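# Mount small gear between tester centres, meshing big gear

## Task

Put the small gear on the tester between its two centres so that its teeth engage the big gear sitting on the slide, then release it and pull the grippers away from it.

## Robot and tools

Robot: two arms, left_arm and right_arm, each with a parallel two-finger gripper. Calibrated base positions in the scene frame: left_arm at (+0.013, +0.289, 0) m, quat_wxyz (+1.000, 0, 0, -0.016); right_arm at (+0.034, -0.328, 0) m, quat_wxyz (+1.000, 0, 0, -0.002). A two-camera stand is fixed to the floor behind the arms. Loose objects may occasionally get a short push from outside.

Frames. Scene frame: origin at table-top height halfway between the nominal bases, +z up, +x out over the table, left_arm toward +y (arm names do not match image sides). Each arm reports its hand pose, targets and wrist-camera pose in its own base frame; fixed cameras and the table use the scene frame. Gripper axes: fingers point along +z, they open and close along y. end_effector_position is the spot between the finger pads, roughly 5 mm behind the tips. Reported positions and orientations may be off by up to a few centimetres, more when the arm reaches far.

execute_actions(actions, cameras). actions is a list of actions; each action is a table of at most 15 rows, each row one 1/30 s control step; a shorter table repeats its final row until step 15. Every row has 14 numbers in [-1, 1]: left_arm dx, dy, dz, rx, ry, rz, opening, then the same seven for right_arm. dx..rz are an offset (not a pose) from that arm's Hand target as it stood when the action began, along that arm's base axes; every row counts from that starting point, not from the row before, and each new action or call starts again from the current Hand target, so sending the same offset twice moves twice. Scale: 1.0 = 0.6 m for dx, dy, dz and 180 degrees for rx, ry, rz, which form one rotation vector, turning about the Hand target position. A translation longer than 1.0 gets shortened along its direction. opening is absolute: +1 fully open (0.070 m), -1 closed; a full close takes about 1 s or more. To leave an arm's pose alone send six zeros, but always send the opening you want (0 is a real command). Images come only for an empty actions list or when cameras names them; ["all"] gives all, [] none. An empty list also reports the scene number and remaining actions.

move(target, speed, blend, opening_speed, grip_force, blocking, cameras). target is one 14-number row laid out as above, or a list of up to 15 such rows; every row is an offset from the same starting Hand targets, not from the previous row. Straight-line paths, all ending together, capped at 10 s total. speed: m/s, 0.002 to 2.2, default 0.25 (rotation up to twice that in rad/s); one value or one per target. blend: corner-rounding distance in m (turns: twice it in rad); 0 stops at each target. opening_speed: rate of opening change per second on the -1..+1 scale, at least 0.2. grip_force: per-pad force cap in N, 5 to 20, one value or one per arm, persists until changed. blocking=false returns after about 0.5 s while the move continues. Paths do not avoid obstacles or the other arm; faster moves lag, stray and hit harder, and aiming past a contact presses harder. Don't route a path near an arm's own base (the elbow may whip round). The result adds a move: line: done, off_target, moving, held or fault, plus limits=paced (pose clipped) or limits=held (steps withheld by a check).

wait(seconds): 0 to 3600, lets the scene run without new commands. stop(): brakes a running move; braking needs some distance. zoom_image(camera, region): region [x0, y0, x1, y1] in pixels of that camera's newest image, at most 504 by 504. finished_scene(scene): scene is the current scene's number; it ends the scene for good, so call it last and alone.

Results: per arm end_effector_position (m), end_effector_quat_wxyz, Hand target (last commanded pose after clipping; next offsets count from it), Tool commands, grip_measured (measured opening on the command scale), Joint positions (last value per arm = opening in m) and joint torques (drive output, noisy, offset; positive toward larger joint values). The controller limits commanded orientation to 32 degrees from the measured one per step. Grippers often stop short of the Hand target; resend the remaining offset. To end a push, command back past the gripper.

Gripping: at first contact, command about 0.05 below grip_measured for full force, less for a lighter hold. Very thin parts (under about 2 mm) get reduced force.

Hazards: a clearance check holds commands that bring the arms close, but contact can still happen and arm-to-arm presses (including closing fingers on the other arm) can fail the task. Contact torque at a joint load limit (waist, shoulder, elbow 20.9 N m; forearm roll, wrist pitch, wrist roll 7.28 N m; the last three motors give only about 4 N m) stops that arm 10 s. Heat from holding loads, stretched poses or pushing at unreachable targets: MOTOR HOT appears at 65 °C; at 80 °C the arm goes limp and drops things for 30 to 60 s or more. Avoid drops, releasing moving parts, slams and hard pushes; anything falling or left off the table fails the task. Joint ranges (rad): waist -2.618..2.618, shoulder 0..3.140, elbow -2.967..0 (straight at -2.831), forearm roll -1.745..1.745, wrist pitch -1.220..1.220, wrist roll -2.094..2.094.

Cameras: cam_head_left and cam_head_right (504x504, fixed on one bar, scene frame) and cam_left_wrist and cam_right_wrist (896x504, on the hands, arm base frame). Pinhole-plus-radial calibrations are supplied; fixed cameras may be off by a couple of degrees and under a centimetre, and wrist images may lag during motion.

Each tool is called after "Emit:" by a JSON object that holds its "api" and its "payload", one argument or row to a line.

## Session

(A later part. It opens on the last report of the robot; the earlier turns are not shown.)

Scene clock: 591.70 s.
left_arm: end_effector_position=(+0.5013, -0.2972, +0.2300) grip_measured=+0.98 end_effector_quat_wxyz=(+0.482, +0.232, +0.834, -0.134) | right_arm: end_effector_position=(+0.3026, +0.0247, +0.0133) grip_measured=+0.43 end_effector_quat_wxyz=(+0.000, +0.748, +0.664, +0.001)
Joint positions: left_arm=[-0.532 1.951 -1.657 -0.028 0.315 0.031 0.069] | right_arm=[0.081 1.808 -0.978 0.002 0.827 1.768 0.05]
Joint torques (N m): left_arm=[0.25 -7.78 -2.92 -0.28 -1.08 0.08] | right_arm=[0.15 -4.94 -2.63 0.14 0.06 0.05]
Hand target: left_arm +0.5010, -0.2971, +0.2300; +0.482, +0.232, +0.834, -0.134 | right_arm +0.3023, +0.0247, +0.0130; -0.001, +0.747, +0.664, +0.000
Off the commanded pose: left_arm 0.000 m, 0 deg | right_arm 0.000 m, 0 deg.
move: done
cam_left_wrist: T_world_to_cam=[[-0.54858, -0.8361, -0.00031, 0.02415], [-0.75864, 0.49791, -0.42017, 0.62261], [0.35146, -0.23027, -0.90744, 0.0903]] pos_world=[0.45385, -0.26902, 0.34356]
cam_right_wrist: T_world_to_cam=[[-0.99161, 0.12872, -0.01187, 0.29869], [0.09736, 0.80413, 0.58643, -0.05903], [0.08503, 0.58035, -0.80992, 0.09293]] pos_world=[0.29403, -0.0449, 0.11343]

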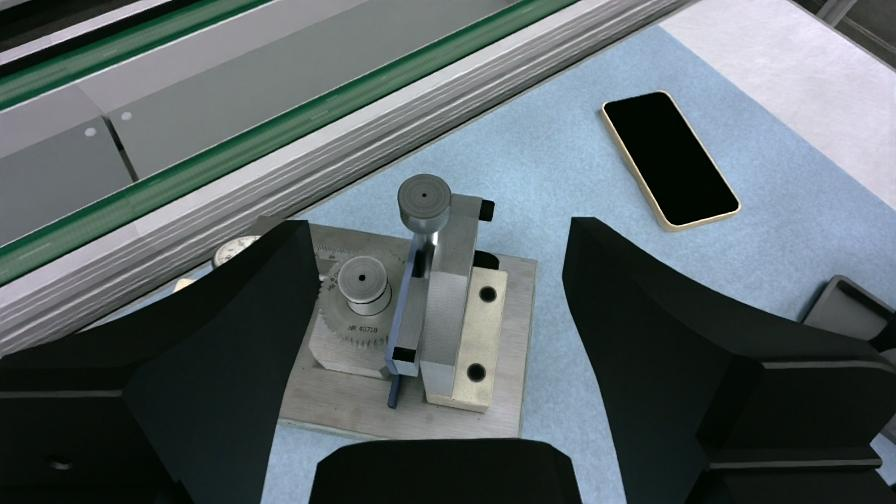

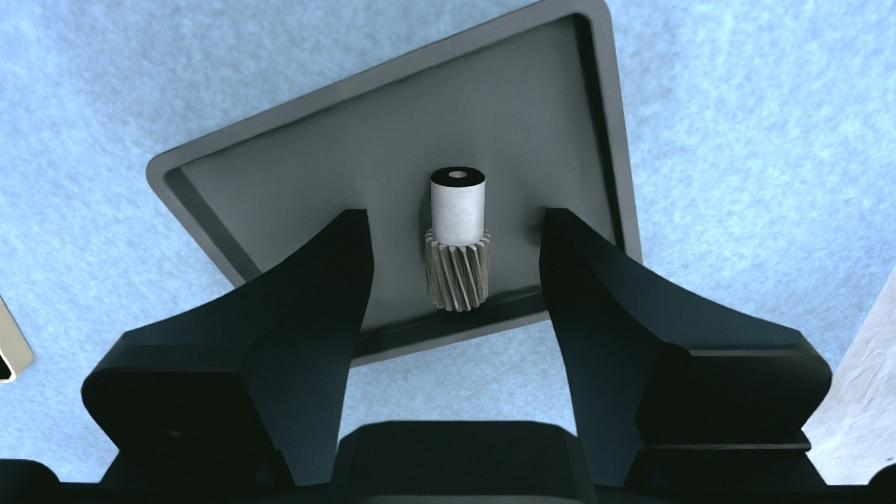

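Emit:
{"api": "move", "payload": {
  "target": [0.0347, -0.0113, -0.0108, 0, 0, 0, 1.0, 0, 0, 0, 0, 0, 0, -0.6],
  "speed": 0.08,
  "opening_speed": 0.8,
  "cameras": ["cam_left_wrist", "cam_right_wrist"]
}}

Emit:
{"api": "zoom_image", "payload": {
  "camera": "cam_left_wrist",
  "region": [280, 110, 600, 380]
}}

Scene clock: 606.90 s.
left_arm: end_effector_position=(+0.5219, -0.3040, +0.2234) grip_measured=+0.98 end_effector_quat_wxyz=(+0.482, +0.232, +0.834, -0.134) | right_arm: end_effector_position=(+0.3026, +0.0247, +0.0133) grip_measured=-0.49 end_effector_quat_wxyz=(+0.000, +0.748, +0.664, +0.001)
Joint positions: left_arm=[-0.521 2.037 -1.768 -0.055 0.342 0.063 0.069] | right_arm=[0.081 1.808 -0.978 0.002 0.827 1.768 0.018]
Joint torques (N m): left_arm=[0.36 -8.26 -2.72 -0.2 -1.35 -0.07] | right_arm=[0.84 -5.34 -3.19 0.08 0.15 0.16]
Hand target: left_arm +0.5218, -0.3038, +0.2235; +0.482, +0.232, +0.834, -0.134 | right_arm +0.3023, +0.0247, +0.0130; -0.001, +0.747, +0.664, +0.000
Off the commanded pose: left_arm 0.000 m, 0 deg | right_arm 0.000 m, 0 deg.
move: done
cam_left_wrist: T_world_to_cam=[[-0.54867, -0.83604, -0.00021, 0.02999], [-0.75889, 0.49815, -0.41944, 0.63893], [0.35078, -0.22998, -0.90778, 0.07607]] pos_world=[0.47465, -0.27572, 0.33706]
cam_right_wrist: T_world_to_cam=[[-0.99161, 0.12872, -0.01187, 0.29869], [0.09736, 0.80413, 0.58643, -0.05903], [0.08503, 0.58035, -0.80992, 0.09293]] pos_world=[0.29403, -0.0449, 0.11343]

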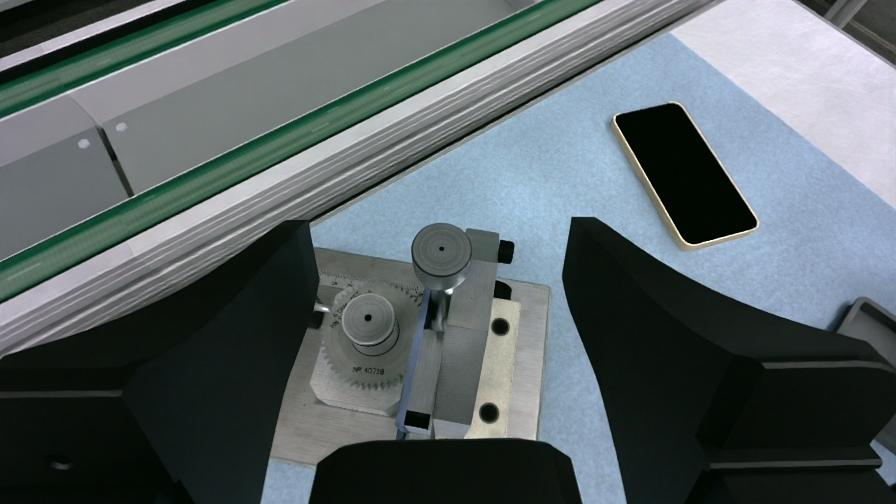

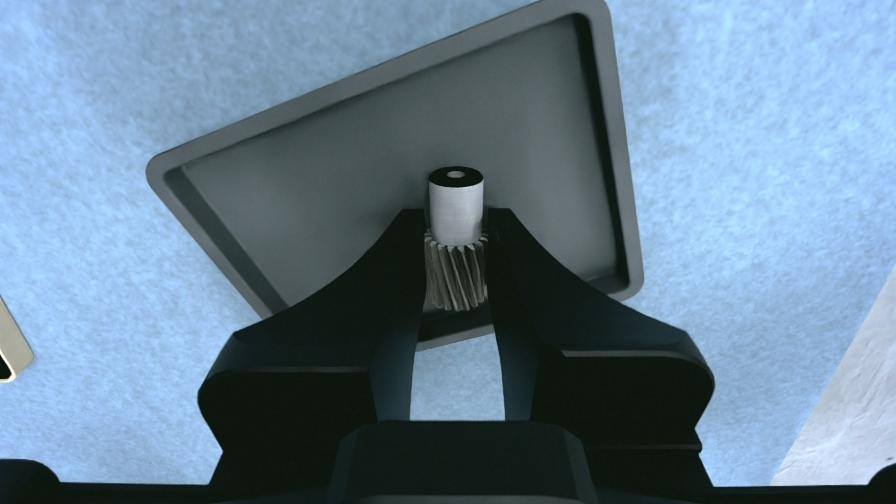

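Scaled by 1.575 from the camera's image (finer frame: 1280x720).

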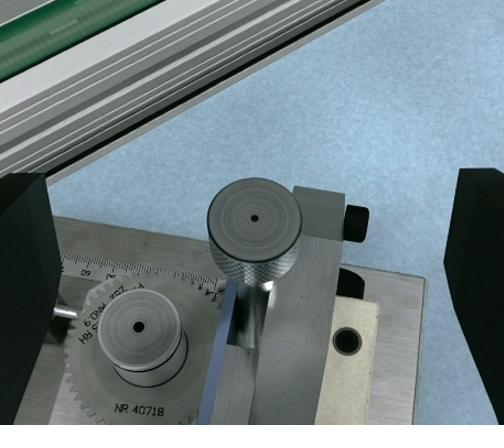

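Emit:
{"api": "move", "payload": {
  "target": [
    [0, 0, 0, 0, 0, 0, -0.65, 0, 0, 0.133, 0, 0, 0, -0.6],
    [0, 0, 0, 0, 0, 0, -0.65, 0.0295, 0.009, 0.312, -0.1683, -0.1496, 0.518, -0.6],
    [0, 0, 0, 0, 0, 0, -0.65, 0.096, 0.209, 0.328, -0.2598, -0.5668, 0.5934, -0.6]
  ],
  "speed": 0.15,
  "blend": [0.02, 0.03, 0],
  "opening_speed": 0.8,
  "cameras": ["all"]
}}

Scene clock: 665.47 s.
left_arm: end_effector_position=(+0.5218, -0.3039, +0.2230) grip_measured=-0.58 end_effector_quat_wxyz=(+0.482, +0.232, +0.835, -0.134) | right_arm: end_effector_position=(+0.3371, +0.0813, +0.2046) grip_measured=-0.49 end_effector_quat_wxyz=(+0.476, -0.128, +0.861, +0.127)
Joint positions: left_arm=[-0.521 2.037 -1.767 -0.055 0.342 0.063 0.015] | right_arm=[0.033 1.164 -0.671 1.109 0.36 -1.169 0.018]
Joint torques (N m): left_arm=[1.57 -7.74 -3.31 0.08 -1.32 0.16] | right_arm=[-0.3 -2.34 -3.61 0.42 -0.18 0.01]
Hand target: left_arm +0.5218, -0.3038, +0.2235; +0.482, +0.232, +0.834, -0.134 | right_arm +0.3370, +0.0813, +0.2043; +0.476, -0.128, +0.861, +0.128 (not the last commanded pose)
Off the commanded pose: left_arm 0.000 m, 0 deg | right_arm 0.073 m, 41 deg.
move: off_target (right_arm; path cut at 10 s); path passed 2 of 3 targets; blend cut to 0 m at target 1
cam_left_wrist: T_world_to_cam=[[-0.54863, -0.83606, -0.00019, 0.02996], [-0.75921, 0.4983, -0.4187, 0.6387], [0.35015, -0.22956, -0.90813, 0.07624]] pos_world=[0.47465, -0.27572, 0.33666]
cam_right_wrist: T_world_to_cam=[[0.34541, -0.93168, -0.11251, -0.01614], [-0.87786, -0.2784, -0.38969, 0.39633], [0.33174, 0.23337, -0.91405, 0.17844]] pos_world=[0.2943, 0.05366, 0.31573]

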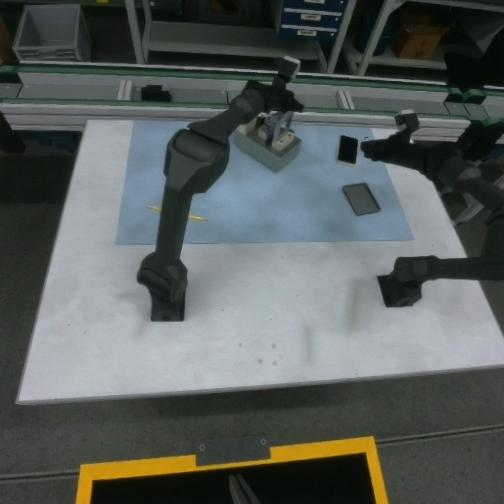

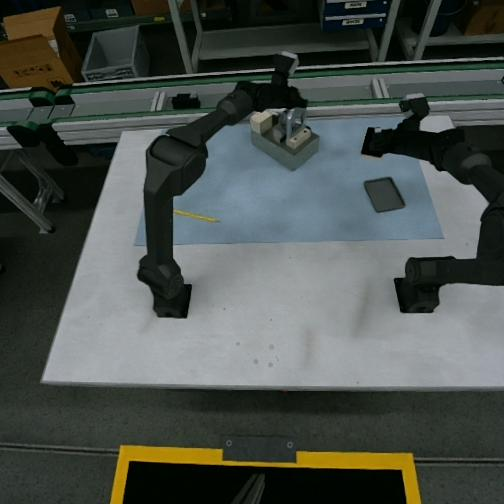

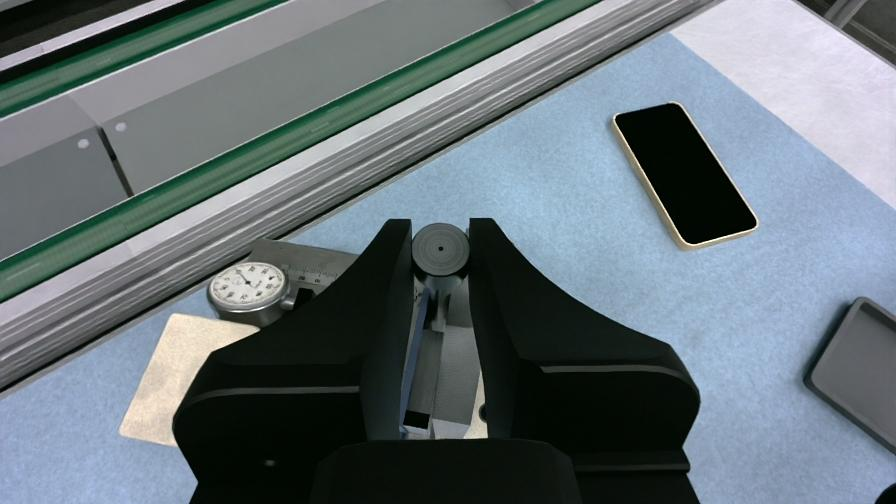

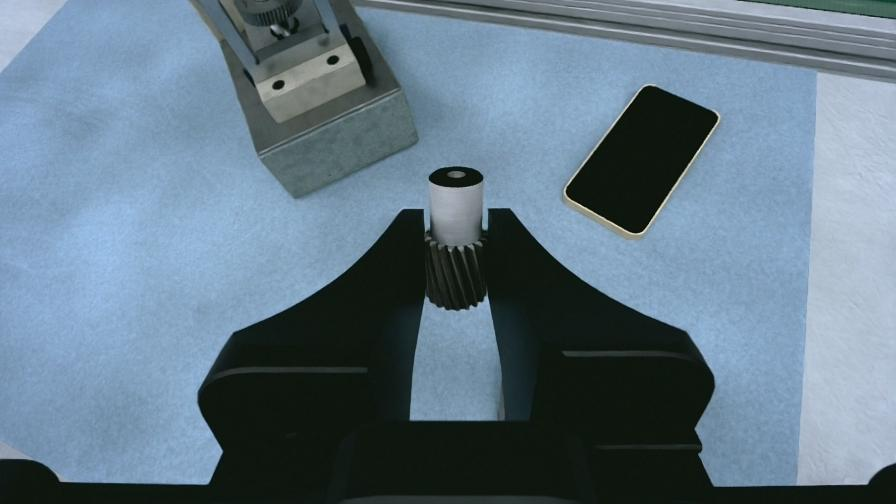

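Emit:
{"api": "move", "payload": {
  "target": [
    [0, 0, 0, 0, 0, 0, -0.65, 0.0383, 0.1145, 0.0095, 0.0713, -0.162, 0.1399, -0.6],
    [0, 0, 0, 0, 0, 0, -0.65, 0.158, 0.2295, -0.074, 0.0713, -0.162, 0.1399, -0.6]
  ],
  "speed": 0.2,
  "blend": [0.03, 0],
  "cameras": ["cam_right_wrist", "cam_left_wrist"]
}}

Emit:
{"api": "zoom_image", "payload": {
  "camera": "cam_right_wrist",
  "region": [340, 20, 580, 290]
}}

Scene clock: 677.33 s.
left_arm: end_effector_position=(+0.5218, -0.3039, +0.2230) grip_measured=-0.58 end_effector_quat_wxyz=(+0.482, +0.232, +0.835, -0.134) | right_arm: end_effector_position=(+0.4320, +0.2195, +0.1601) grip_measured=-0.49 end_effector_quat_wxyz=(+0.484, -0.358, +0.732, +0.319)
Joint positions: left_arm=[-0.521 2.037 -1.767 -0.055 0.342 0.063 0.015] | right_arm=[0.119 1.883 -1.085 1.737 0.865 -2.102 0.018]
Joint torques (N m): left_arm=[1.53 -7.44 -3.69 0.07 -1.29 0.17] | right_arm=[-0.51 -6.41 -3.1 0.61 1.02 0]
Hand target: left_arm +0.5218, -0.3038, +0.2235; +0.482, +0.232, +0.834, -0.134 | right_arm +0.4318, +0.2190, +0.1599; +0.647, -0.285, +0.647, +0.284
Off the commanded pose: left_arm 0.000 m, 0 deg | right_arm 0.001 m, 23 deg.
joint sent to its limit (right arm) — joint 4 (forearm roll), upper limit; joint 6 (wrist roll), lower limit. The joint targets are off in orientation, not in position.
move: off_target (right_arm)
cam_left_wrist: T_world_to_cam=[[-0.54863, -0.83606, -0.00019, 0.02996], [-0.75921, 0.4983, -0.4187, 0.6387], [0.35015, -0.22956, -0.90813, 0.07624]] pos_world=[0.47465, -0.27572, 0.33666]
cam_right_wrist: T_world_to_cam=[[0.83487, -0.53373, -0.13466, -0.22045], [-0.5065, -0.64907, -0.56759, 0.45026], [0.21554, 0.54207, -0.81222, 0.04018]] pos_world=[0.40344, 0.15281, 0.25851]
Images, in order (width x height): cam_left_wrist 896x504, cam_right_wrist 896x504.

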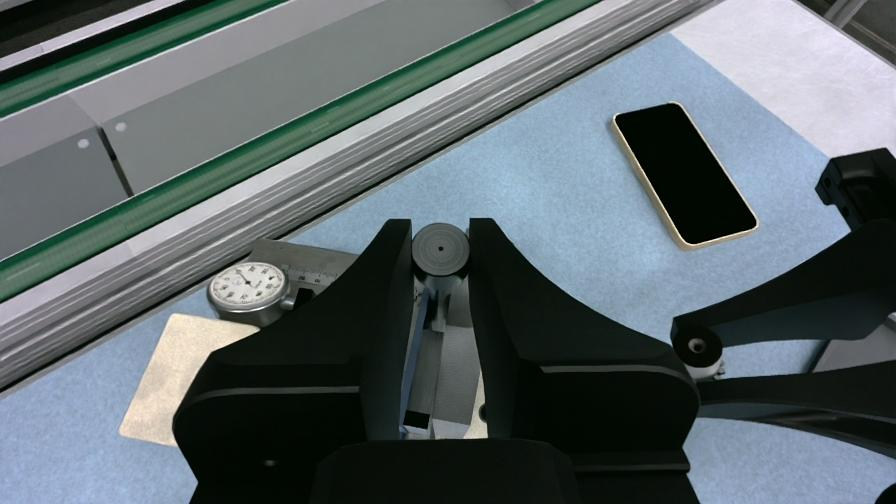

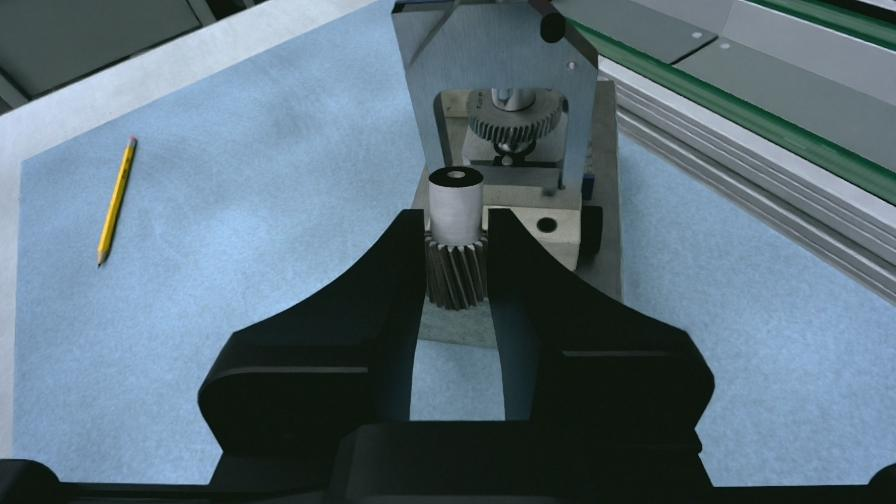

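Scaled by 1.867 from the camera's image (finer frame: 1280x720).

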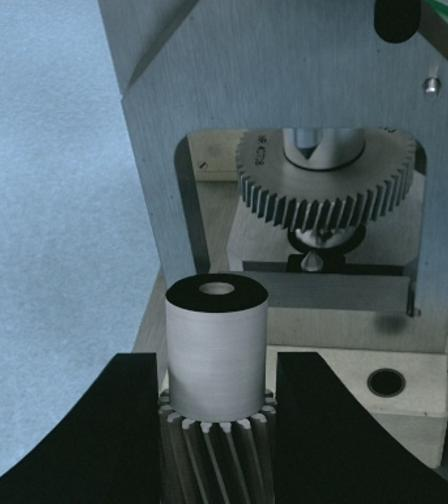

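Emit:
{"api": "move", "payload": {
  "target": [
    [0, 0, 0, 0, 0, 0, -0.65, -0.053, -0.148, 0.15, -0.1706, 0.2564, -0.1408, -0.6],
    [0, 0, 0, 0, 0, 0, -0.65, -0.02, -0.115, 0.1, -0.0501, 0.1151, -0.2604, -0.6],
    [0, 0, 0, 0, 0, 0, -0.65, -0.02, -0.115, 0.1, -0.084, 0.0884, -0.0411, -0.6],
    [0, 0, 0, 0, 0, 0, -0.65, 0, 0, 0, 0, 0, 0, -0.6]
  ],
  "speed": 0.35,
  "cameras": ["cam_right_wrist", "cam_left_wrist"]
}}

Scene clock: 726.47 s.
left_arm: end_effector_position=(+0.5218, -0.3039, +0.2230) grip_measured=-0.58 end_effector_quat_wxyz=(+0.482, +0.232, +0.835, -0.134) | right_arm: end_effector_position=(+0.4316, +0.2190, +0.1594) grip_measured=-0.49 end_effector_quat_wxyz=(+0.647, -0.285, +0.647, +0.285)
Joint positions: left_arm=[-0.521 2.037 -1.767 -0.055 0.342 0.063 0.015] | right_arm=[0.194 1.972 -0.823 -0.702 -1.167 0.32 0.018]
Joint torques (N m): left_arm=[1.57 -7.19 -3.74 0.04 -1.25 0.16] | right_arm=[0.29 -6.21 -3.39 0.32 -1.15 0.13]
Hand target: left_arm +0.5218, -0.3038, +0.2235; +0.482, +0.232, +0.834, -0.134 | right_arm +0.4318, +0.2190, +0.1599; +0.647, -0.285, +0.647, +0.284
Off the commanded pose: left_arm 0.000 m, 0 deg | right_arm 0.001 m, 0 deg.
move: done
cam_left_wrist: T_world_to_cam=[[-0.54863, -0.83606, -0.00019, 0.02996], [-0.75921, 0.4983, -0.4187, 0.6387], [0.35015, -0.22956, -0.90813, 0.07624]] pos_world=[0.47465, -0.27572, 0.33666]
cam_right_wrist: T_world_to_cam=[[0.74513, -0.66683, -0.01118, -0.1723], [-0.39742, -0.4305, -0.81039, 0.39309], [0.53557, 0.60828, -0.58579, -0.14876]] pos_world=[0.36428, 0.14483, 0.22948]
Images, in order (width x height): cam_left_wrist 896x504, cam_right_wrist 896x504.

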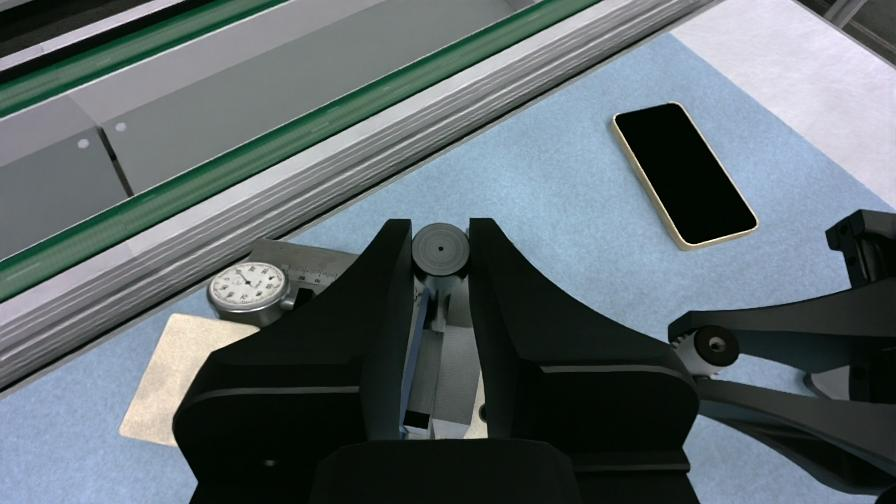

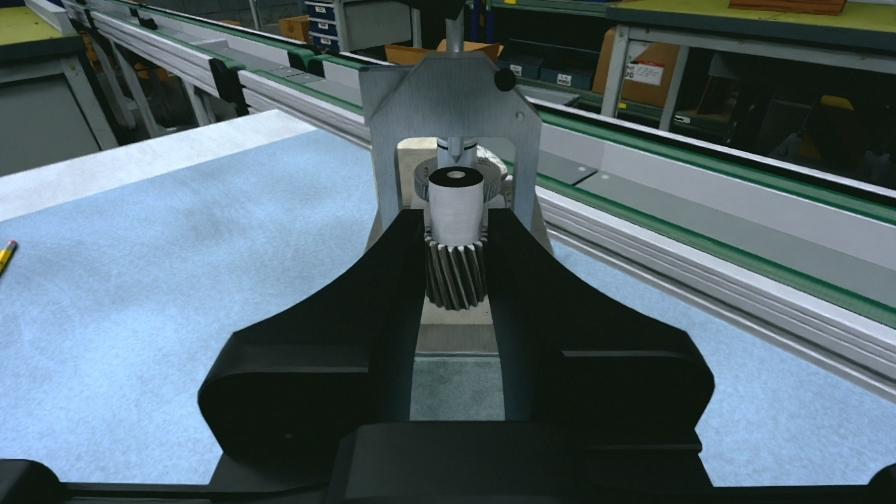

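Emit:
{"api": "zoom_image", "payload": {
  "camera": "cam_right_wrist",
  "region": [340, 20, 580, 330]
}}

Emit:
{"api": "zoom_image", "payload": {
  "camera": "cam_left_wrist",
  "region": [640, 190, 896, 450]
}}

Scaled by 1.626 from the camera's image (finer frame: 1280x720).

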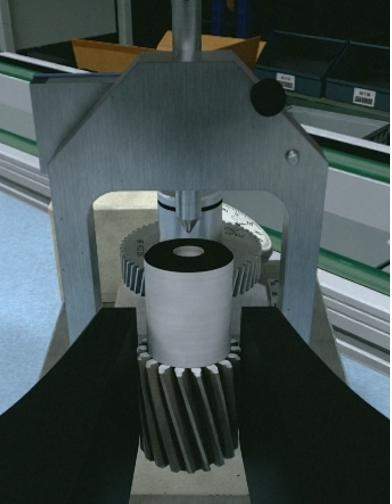

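Scaled by 1.938 from the camera's image (finer frame: 1280x720).

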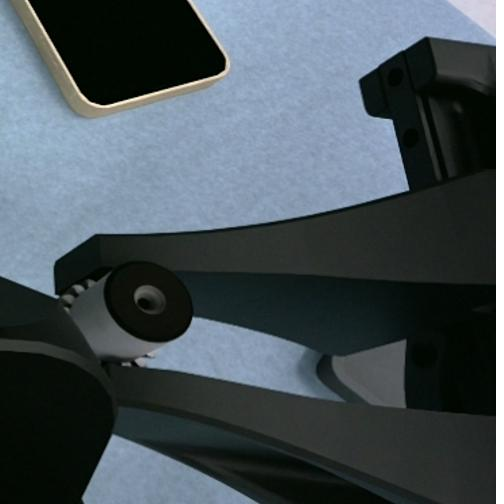

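Emit:
{"api": "move", "payload": {
  "target": [0, 0, 0.0233, 0, 0, 0, -0.7, 0, 0, 0, 0, 0, 0, -0.6],
  "speed": 0.05,
  "cameras": ["cam_right_wrist", "cam_left_wrist"]
}}

Emit:
{"api": "zoom_image", "payload": {
  "camera": "cam_right_wrist",
  "region": [340, 20, 580, 330]
}}

Emit:
{"api": "zoom_image", "payload": {
  "camera": "cam_left_wrist",
  "region": [330, 200, 560, 460]
}}

Scene clock: 755.40 s.
left_arm: end_effector_position=(+0.5217, -0.3039, +0.2358) grip_measured=-0.58 end_effector_quat_wxyz=(+0.480, +0.232, +0.835, -0.133) | right_arm: end_effector_position=(+0.4319, +0.2190, +0.1595) grip_measured=-0.49 end_effector_quat_wxyz=(+0.647, -0.285, +0.647, +0.285)
Joint positions: left_arm=[-0.521 2.034 -1.815 -0.049 0.396 0.056 0.015] | right_arm=[0.194 1.972 -0.824 -0.702 -1.166 0.32 0.018]
Joint torques (N m): left_arm=[1.17 -11.46 -5.35 0.06 -2.88 -0.15] | right_arm=[-0.43 -6.28 -3.28 0.42 -1.17 0.08]
Hand target: left_arm +0.5218, -0.3038, +0.2375; +0.482, +0.232, +0.834, -0.134 | right_arm +0.4318, +0.2190, +0.1599; +0.647, -0.285, +0.647, +0.284
Off the commanded pose: left_arm 0.002 m, 0 deg | right_arm 0.000 m, 0 deg.
move: done
cam_left_wrist: T_world_to_cam=[[-0.54891, -0.83588, -0.00004, 0.02997], [-0.76003, 0.49912, -0.41622, 0.64408], [0.34793, -0.22844, -0.90926, 0.08973]] pos_world=[0.47475, -0.27592, 0.34967]
cam_right_wrist: T_world_to_cam=[[0.74497, -0.66701, -0.01067, -0.17234], [-0.39729, -0.43076, -0.81031, 0.39323], [0.53589, 0.6079, -0.58591, -0.14885]] pos_world=[0.36438, 0.14492, 0.22958]
Images, in order (width x height): cam_left_wrist 896x504, cam_right_wrist 896x504.

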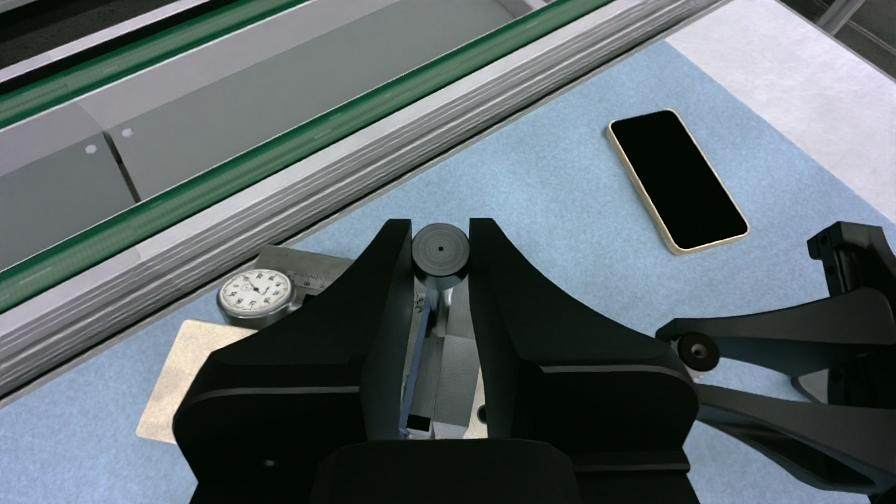

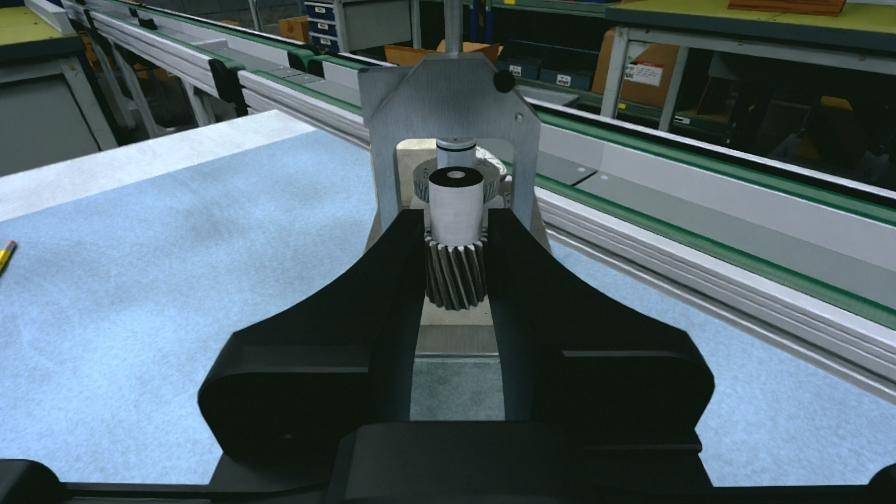

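Scaled by 1.626 from the camera's image (finer frame: 1280x720).

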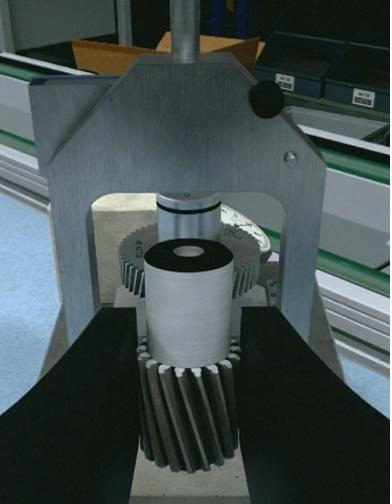

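Scaled by 1.938 from the camera's image (finer frame: 1280x720).

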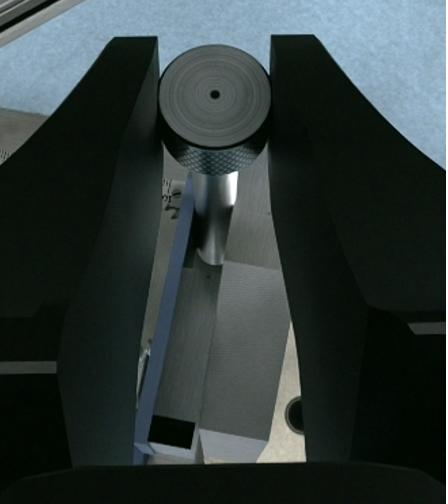

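Emit:
{"api": "move", "payload": {
  "target": [0, 0, 0.004, 0, 0, 0, -0.7, 0, 0, -0.0365, 0, 0, 0, -0.6],
  "speed": 0.1,
  "cameras": ["cam_right_wrist", "cam_left_wrist"]
}}

Emit:
{"api": "zoom_image", "payload": {
  "camera": "cam_right_wrist",
  "region": [340, 20, 580, 330]
}}

Emit:
{"api": "zoom_image", "payload": {
  "camera": "cam_left_wrist",
  "region": [640, 230, 896, 450]
}}

Scene clock: 766.17 s.
left_arm: end_effector_position=(+0.5218, -0.3040, +0.2391) grip_measured=-0.58 end_effector_quat_wxyz=(+0.481, +0.232, +0.835, -0.134) | right_arm: end_effector_position=(+0.4319, +0.2190, +0.1375) grip_measured=-0.49 end_effector_quat_wxyz=(+0.647, -0.286, +0.647, +0.284)
Joint positions: left_arm=[-0.521 2.033 -1.825 -0.048 0.404 0.055 0.015] | right_arm=[0.194 2.044 -0.815 -0.682 -1.228 0.264 0.018]
Joint torques (N m): left_arm=[0.1 -11.38 -5.84 -0.04 -3.46 -0.15] | right_arm=[-0.22 -6.32 -2.54 0.35 -1.42 0.16]
Hand target: left_arm +0.5218, -0.3038, +0.2399; +0.482, +0.232, +0.834, -0.134 | right_arm +0.4318, +0.2190, +0.1380; +0.647, -0.285, +0.647, +0.284
Off the commanded pose: left_arm 0.001 m, 0 deg | right_arm 0.001 m, 0 deg.
joint at its limit (right arm) — joint 5 (wrist pitch), lower limit.
move: done
cam_left_wrist: T_world_to_cam=[[-0.54895, -0.83585, -0.00029, 0.03012], [-0.7591, 0.4987, -0.41841, 0.64546], [0.34987, -0.22947, -0.90826, 0.09104]] pos_world=[0.47465, -0.27582, 0.35276]
cam_right_wrist: T_world_to_cam=[[0.74506, -0.66693, -0.00953, -0.17285], [-0.39656, -0.43143, -0.81031, 0.37523], [0.53631, 0.60751, -0.58592, -0.16184]] pos_world=[0.36438, 0.14492, 0.20758]
Images, in order (width x height): cam_left_wrist 896x504, cam_right_wrist 896x504.

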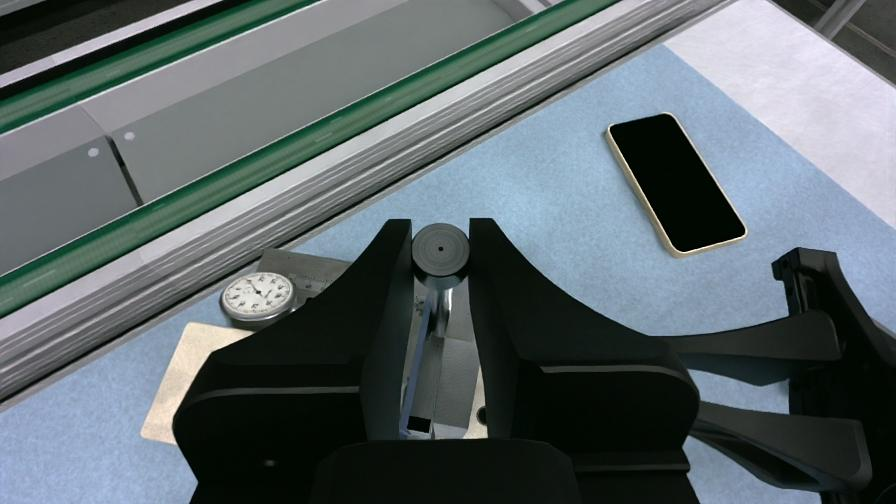

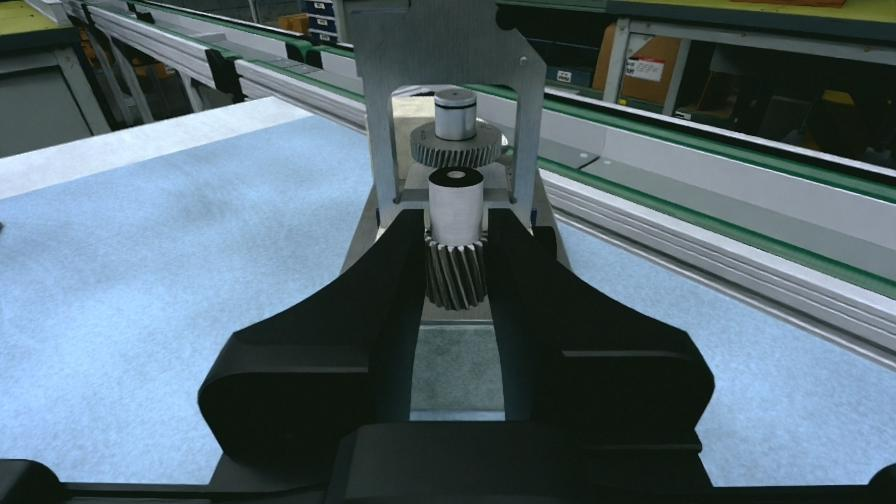

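Scaled by 1.626 from the camera's image (finer frame: 1280x720).

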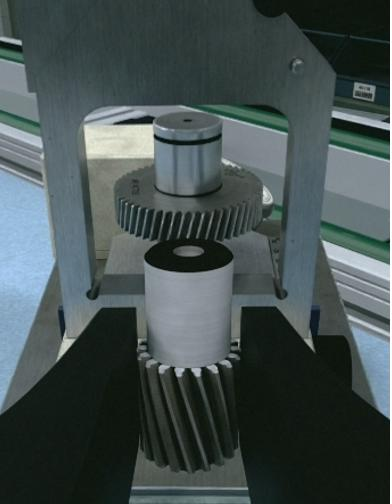

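Scaled by 1.969 from the camera's image (finer frame: 1280x720).

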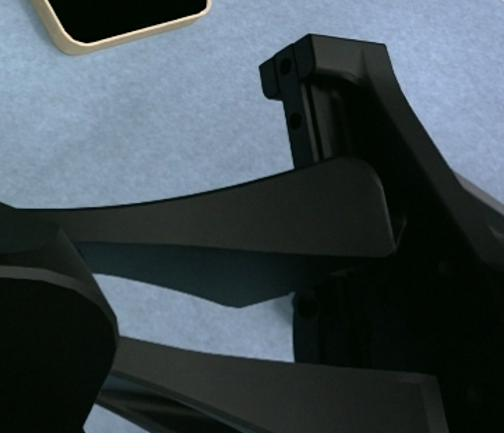

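Emit:
{"api": "move", "payload": {
  "target": [0, 0, 0, 0, 0, 0, -0.7, 0.0675, 0.0737, 0.0025, 0, 0, 0, -0.6],
  "speed": 0.08,
  "cameras": ["cam_right_wrist", "cam_left_wrist"]
}}

Emit:
{"api": "zoom_image", "payload": {
  "camera": "cam_right_wrist",
  "region": [340, 20, 580, 330]
}}

Scene clock: 772.70 s.
left_arm: end_effector_position=(+0.5217, -0.3039, +0.2396) grip_measured=-0.58 end_effector_quat_wxyz=(+0.482, +0.232, +0.834, -0.134) | right_arm: end_effector_position=(+0.4726, +0.2636, +0.1398) grip_measured=-0.49 end_effector_quat_wxyz=(+0.647, -0.286, +0.647, +0.284)
Joint positions: left_arm=[-0.521 2.032 -1.825 -0.048 0.404 0.055 0.015] | right_arm=[0.3 2.142 -1.049 -0.606 -1.09 0.308 0.018]
Joint torques (N m): left_arm=[0.07 -11.58 -5.3 -0.26 -3.6 -0.12] | right_arm=[-0.13 -7.09 -2.54 0.28 -1.62 0.07]
Hand target: left_arm +0.5218, -0.3038, +0.2399; +0.482, +0.232, +0.834, -0.134 | right_arm +0.4723, +0.2632, +0.1395; +0.647, -0.285, +0.647, +0.284
Off the commanded pose: left_arm 0.000 m, 0 deg | right_arm 0.001 m, 0 deg.
move: done
cam_left_wrist: T_world_to_cam=[[-0.54895, -0.83585, -0.00029, 0.03015], [-0.75883, 0.49851, -0.41911, 0.64561], [0.35046, -0.22986, -0.90793, 0.09105]] pos_world=[0.47455, -0.27572, 0.35326]
cam_right_wrist: T_world_to_cam=[[0.7452, -0.66677, -0.00918, -0.17357], [-0.39564, -0.43101, -0.81099, 0.41209], [0.53679, 0.60798, -0.58499, -0.20995]] pos_world=[0.40508, 0.18952, 0.20978]
Images, in order (width x height): cam_left_wrist 896x504, cam_right_wrist 896x504.

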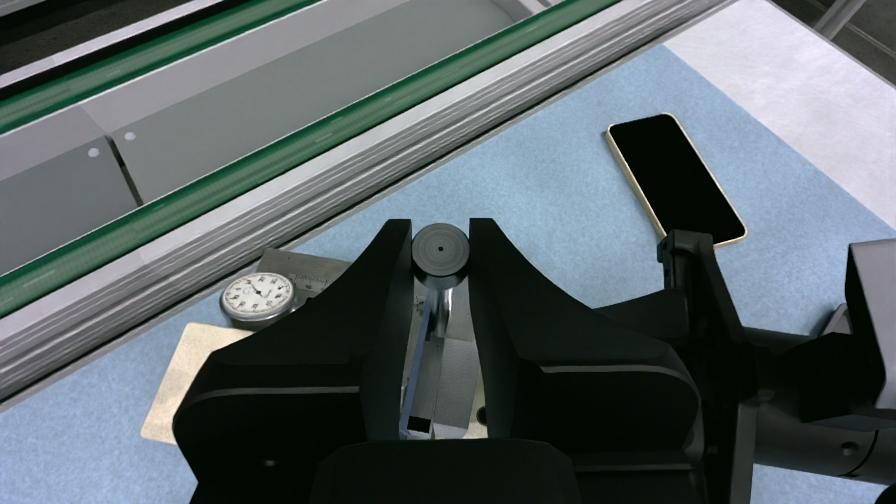

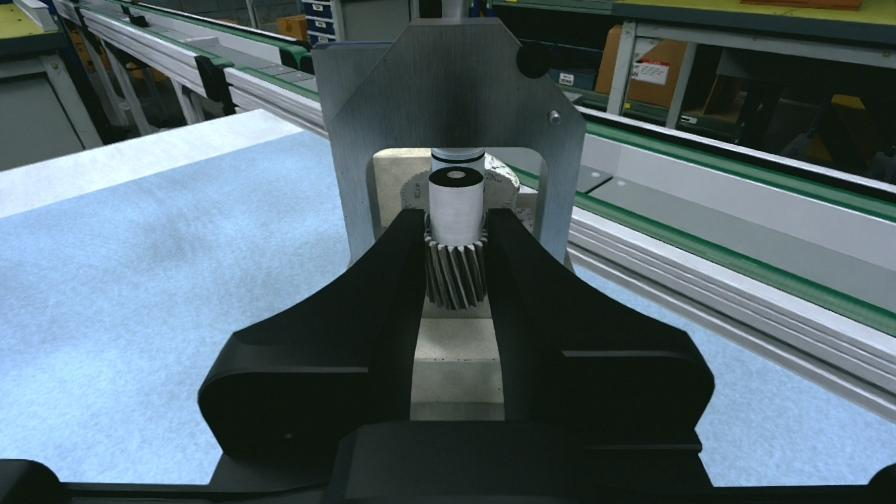

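Scaled by 1.626 from the camera's image (finer frame: 1280x720).

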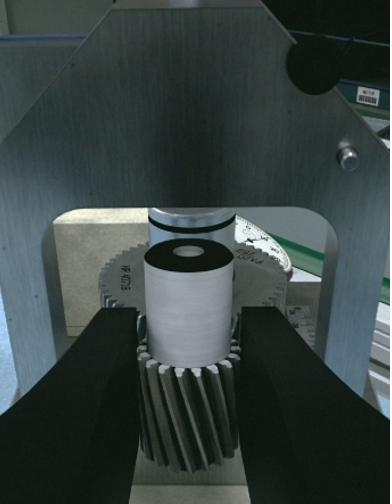

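Emit:
{"api": "move", "payload": {
  "target": [0, 0, 0, 0, 0, 0, -0.7, 0.0323, 0.0354, -0.0015, 0, 0, 0, -0.6],
  "speed": 0.05,
  "cameras": ["cam_right_wrist", "cam_left_wrist"]
}}

Emit:
{"api": "zoom_image", "payload": {
  "camera": "cam_right_wrist",
  "region": [340, 20, 580, 330]
}}

Emit:
{"api": "zoom_image", "payload": {
  "camera": "cam_left_wrist",
  "region": [330, 200, 560, 460]
}}

Scene clock: 782.23 s.
left_arm: end_effector_position=(+0.5217, -0.3039, +0.2396) grip_measured=-0.58 end_effector_quat_wxyz=(+0.482, +0.232, +0.834, -0.134) | right_arm: end_effector_position=(+0.4919, +0.2843, +0.1380) grip_measured=-0.49 end_effector_quat_wxyz=(+0.647, -0.285, +0.648, +0.284)
Joint positions: left_arm=[-0.521 2.032 -1.825 -0.048 0.404 0.055 0.015] | right_arm=[0.34 2.201 -1.171 -0.583 -1.023 0.328 0.018]
Joint torques (N m): left_arm=[0 -11.09 -4.91 -0.23 -3.31 -0.09] | right_arm=[0.88 -7.82 -3.4 0.41 -1.72 0.1]
Hand target: left_arm +0.5218, -0.3038, +0.2399; +0.482, +0.232, +0.834, -0.134 | right_arm +0.4917, +0.2845, +0.1386; +0.647, -0.285, +0.647, +0.285
Off the commanded pose: left_arm 0.000 m, 0 deg | right_arm 0.001 m, 0 deg.
move: done
cam_left_wrist: T_world_to_cam=[[-0.54895, -0.83585, -0.00029, 0.03015], [-0.75883, 0.49851, -0.41911, 0.64561], [0.35046, -0.22986, -0.90793, 0.09105]] pos_world=[0.47455, -0.27572, 0.35326]
cam_right_wrist: T_world_to_cam=[[0.74459, -0.66744, -0.01006, -0.17359], [-0.39776, -0.43152, -0.80968, 0.42816], [0.53607, 0.60688, -0.58679, -0.23303]] pos_world=[0.42448, 0.21032, 0.20819]
Images, in order (width x height): cam_left_wrist 896x504, cam_right_wrist 896x504.

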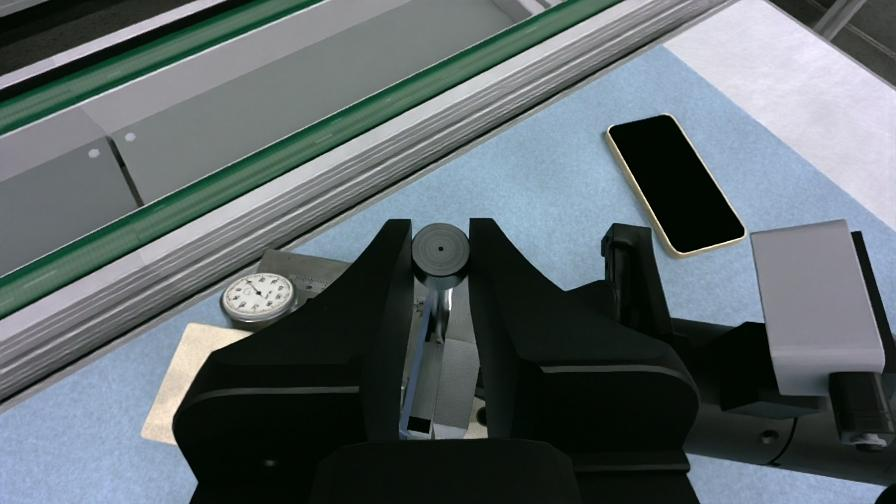

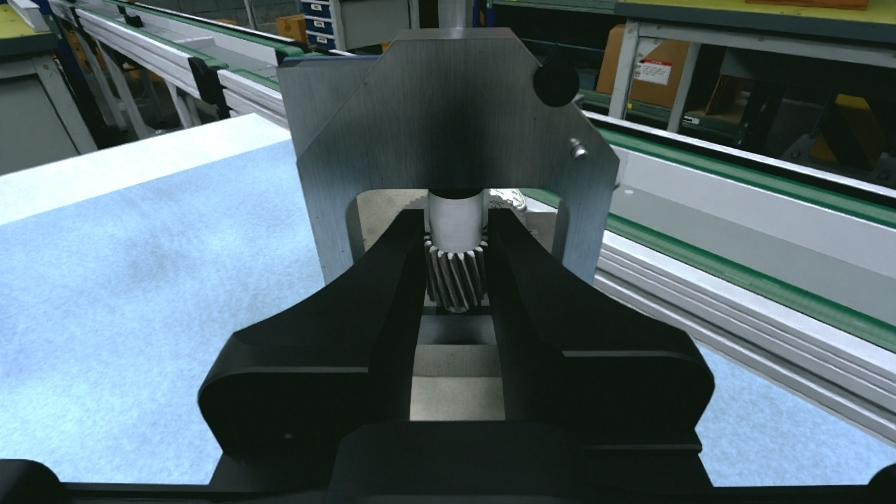

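Scaled by 1.626 from the camera's image (finer frame: 1280x720).

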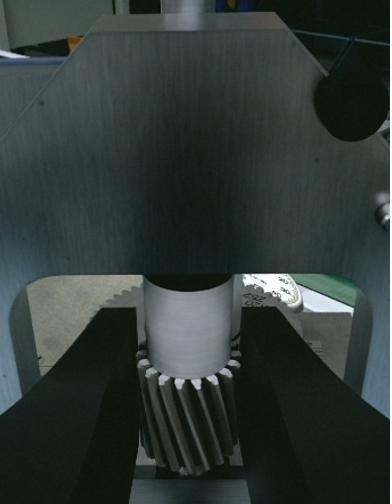

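Scaled by 1.938 from the camera's image (finer frame: 1280x720).

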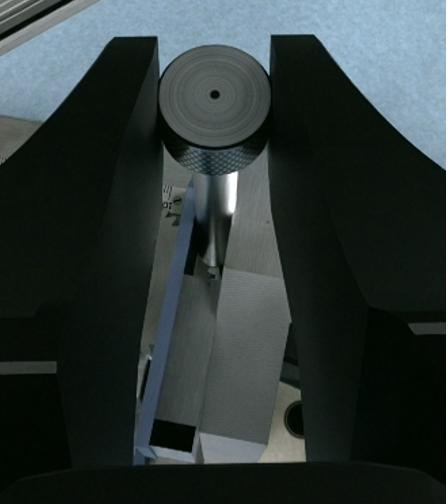

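Emit:
{"api": "zoom_image", "payload": {
  "camera": "cam_right_wrist",
  "region": [400, 170, 520, 330]
}}

Scaled by 3.150 from the camera's image (finer frame: 1280x720).

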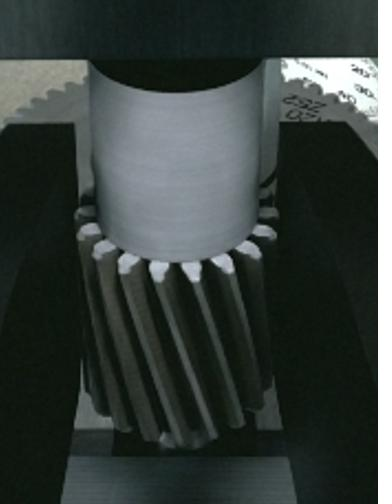

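Emit:
{"api": "move", "payload": {
  "target": [0, 0, 0, 0, 0, 0, -0.7, -0.0338, -0.0369, 0, 0, 0, 0, -0.6],
  "speed": 0.06,
  "cameras": ["cam_right_wrist"]
}}

Emit:
{"api": "zoom_image", "payload": {
  "camera": "cam_right_wrist",
  "region": [380, 140, 540, 330]
}}

Scene clock: 832.93 s.
left_arm: end_effector_position=(+0.5217, -0.3039, +0.2396) grip_measured=-0.58 end_effector_quat_wxyz=(+0.482, +0.232, +0.834, -0.134) | right_arm: end_effector_position=(+0.4712, +0.2621, +0.1386) grip_measured=-0.49 end_effector_quat_wxyz=(+0.647, -0.285, +0.647, +0.285)
Joint positions: left_arm=[-0.521 2.032 -1.825 -0.048 0.404 0.055 0.015] | right_arm=[0.298 2.141 -1.04 -0.606 -1.097 0.306 0.018]
Joint torques (N m): left_arm=[-0.03 -10.45 -5.06 0.01 -2.71 0.09] | right_arm=[0.28 -6.65 -3.51 0.33 -1.18 0.02]
Hand target: left_arm +0.5218, -0.3038, +0.2399; +0.482, +0.232, +0.834, -0.134 | right_arm +0.4714, +0.2623, +0.1386; +0.647, -0.285, +0.647, +0.284
Off the commanded pose: left_arm 0.000 m, 0 deg | right_arm 0.000 m, 0 deg.
move: done
cam_right_wrist: T_world_to_cam=[[0.74493, -0.66705, -0.0111, -0.17304], [-0.39711, -0.42999, -0.81081, 0.41023], [0.53609, 0.6084, -0.5852, -0.20868]] pos_world=[0.40368, 0.18793, 0.20858]

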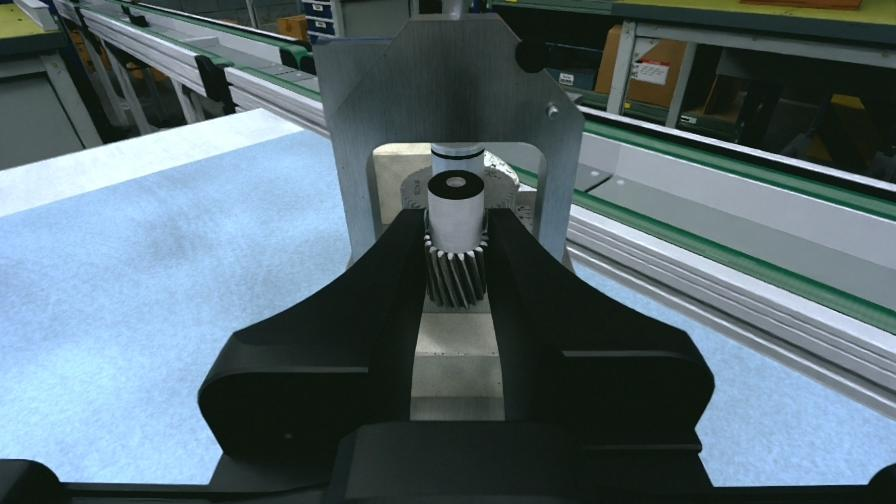

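Scaled by 2.653 from the camera's image (finer frame: 1280x720).

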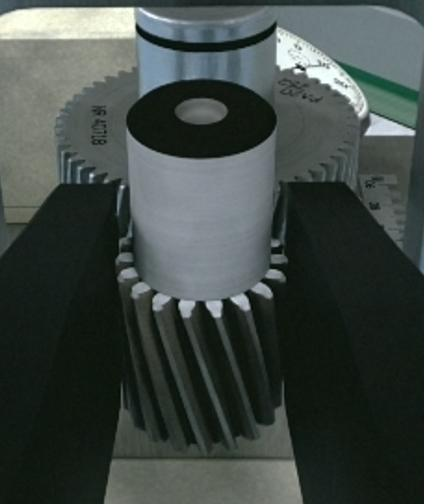

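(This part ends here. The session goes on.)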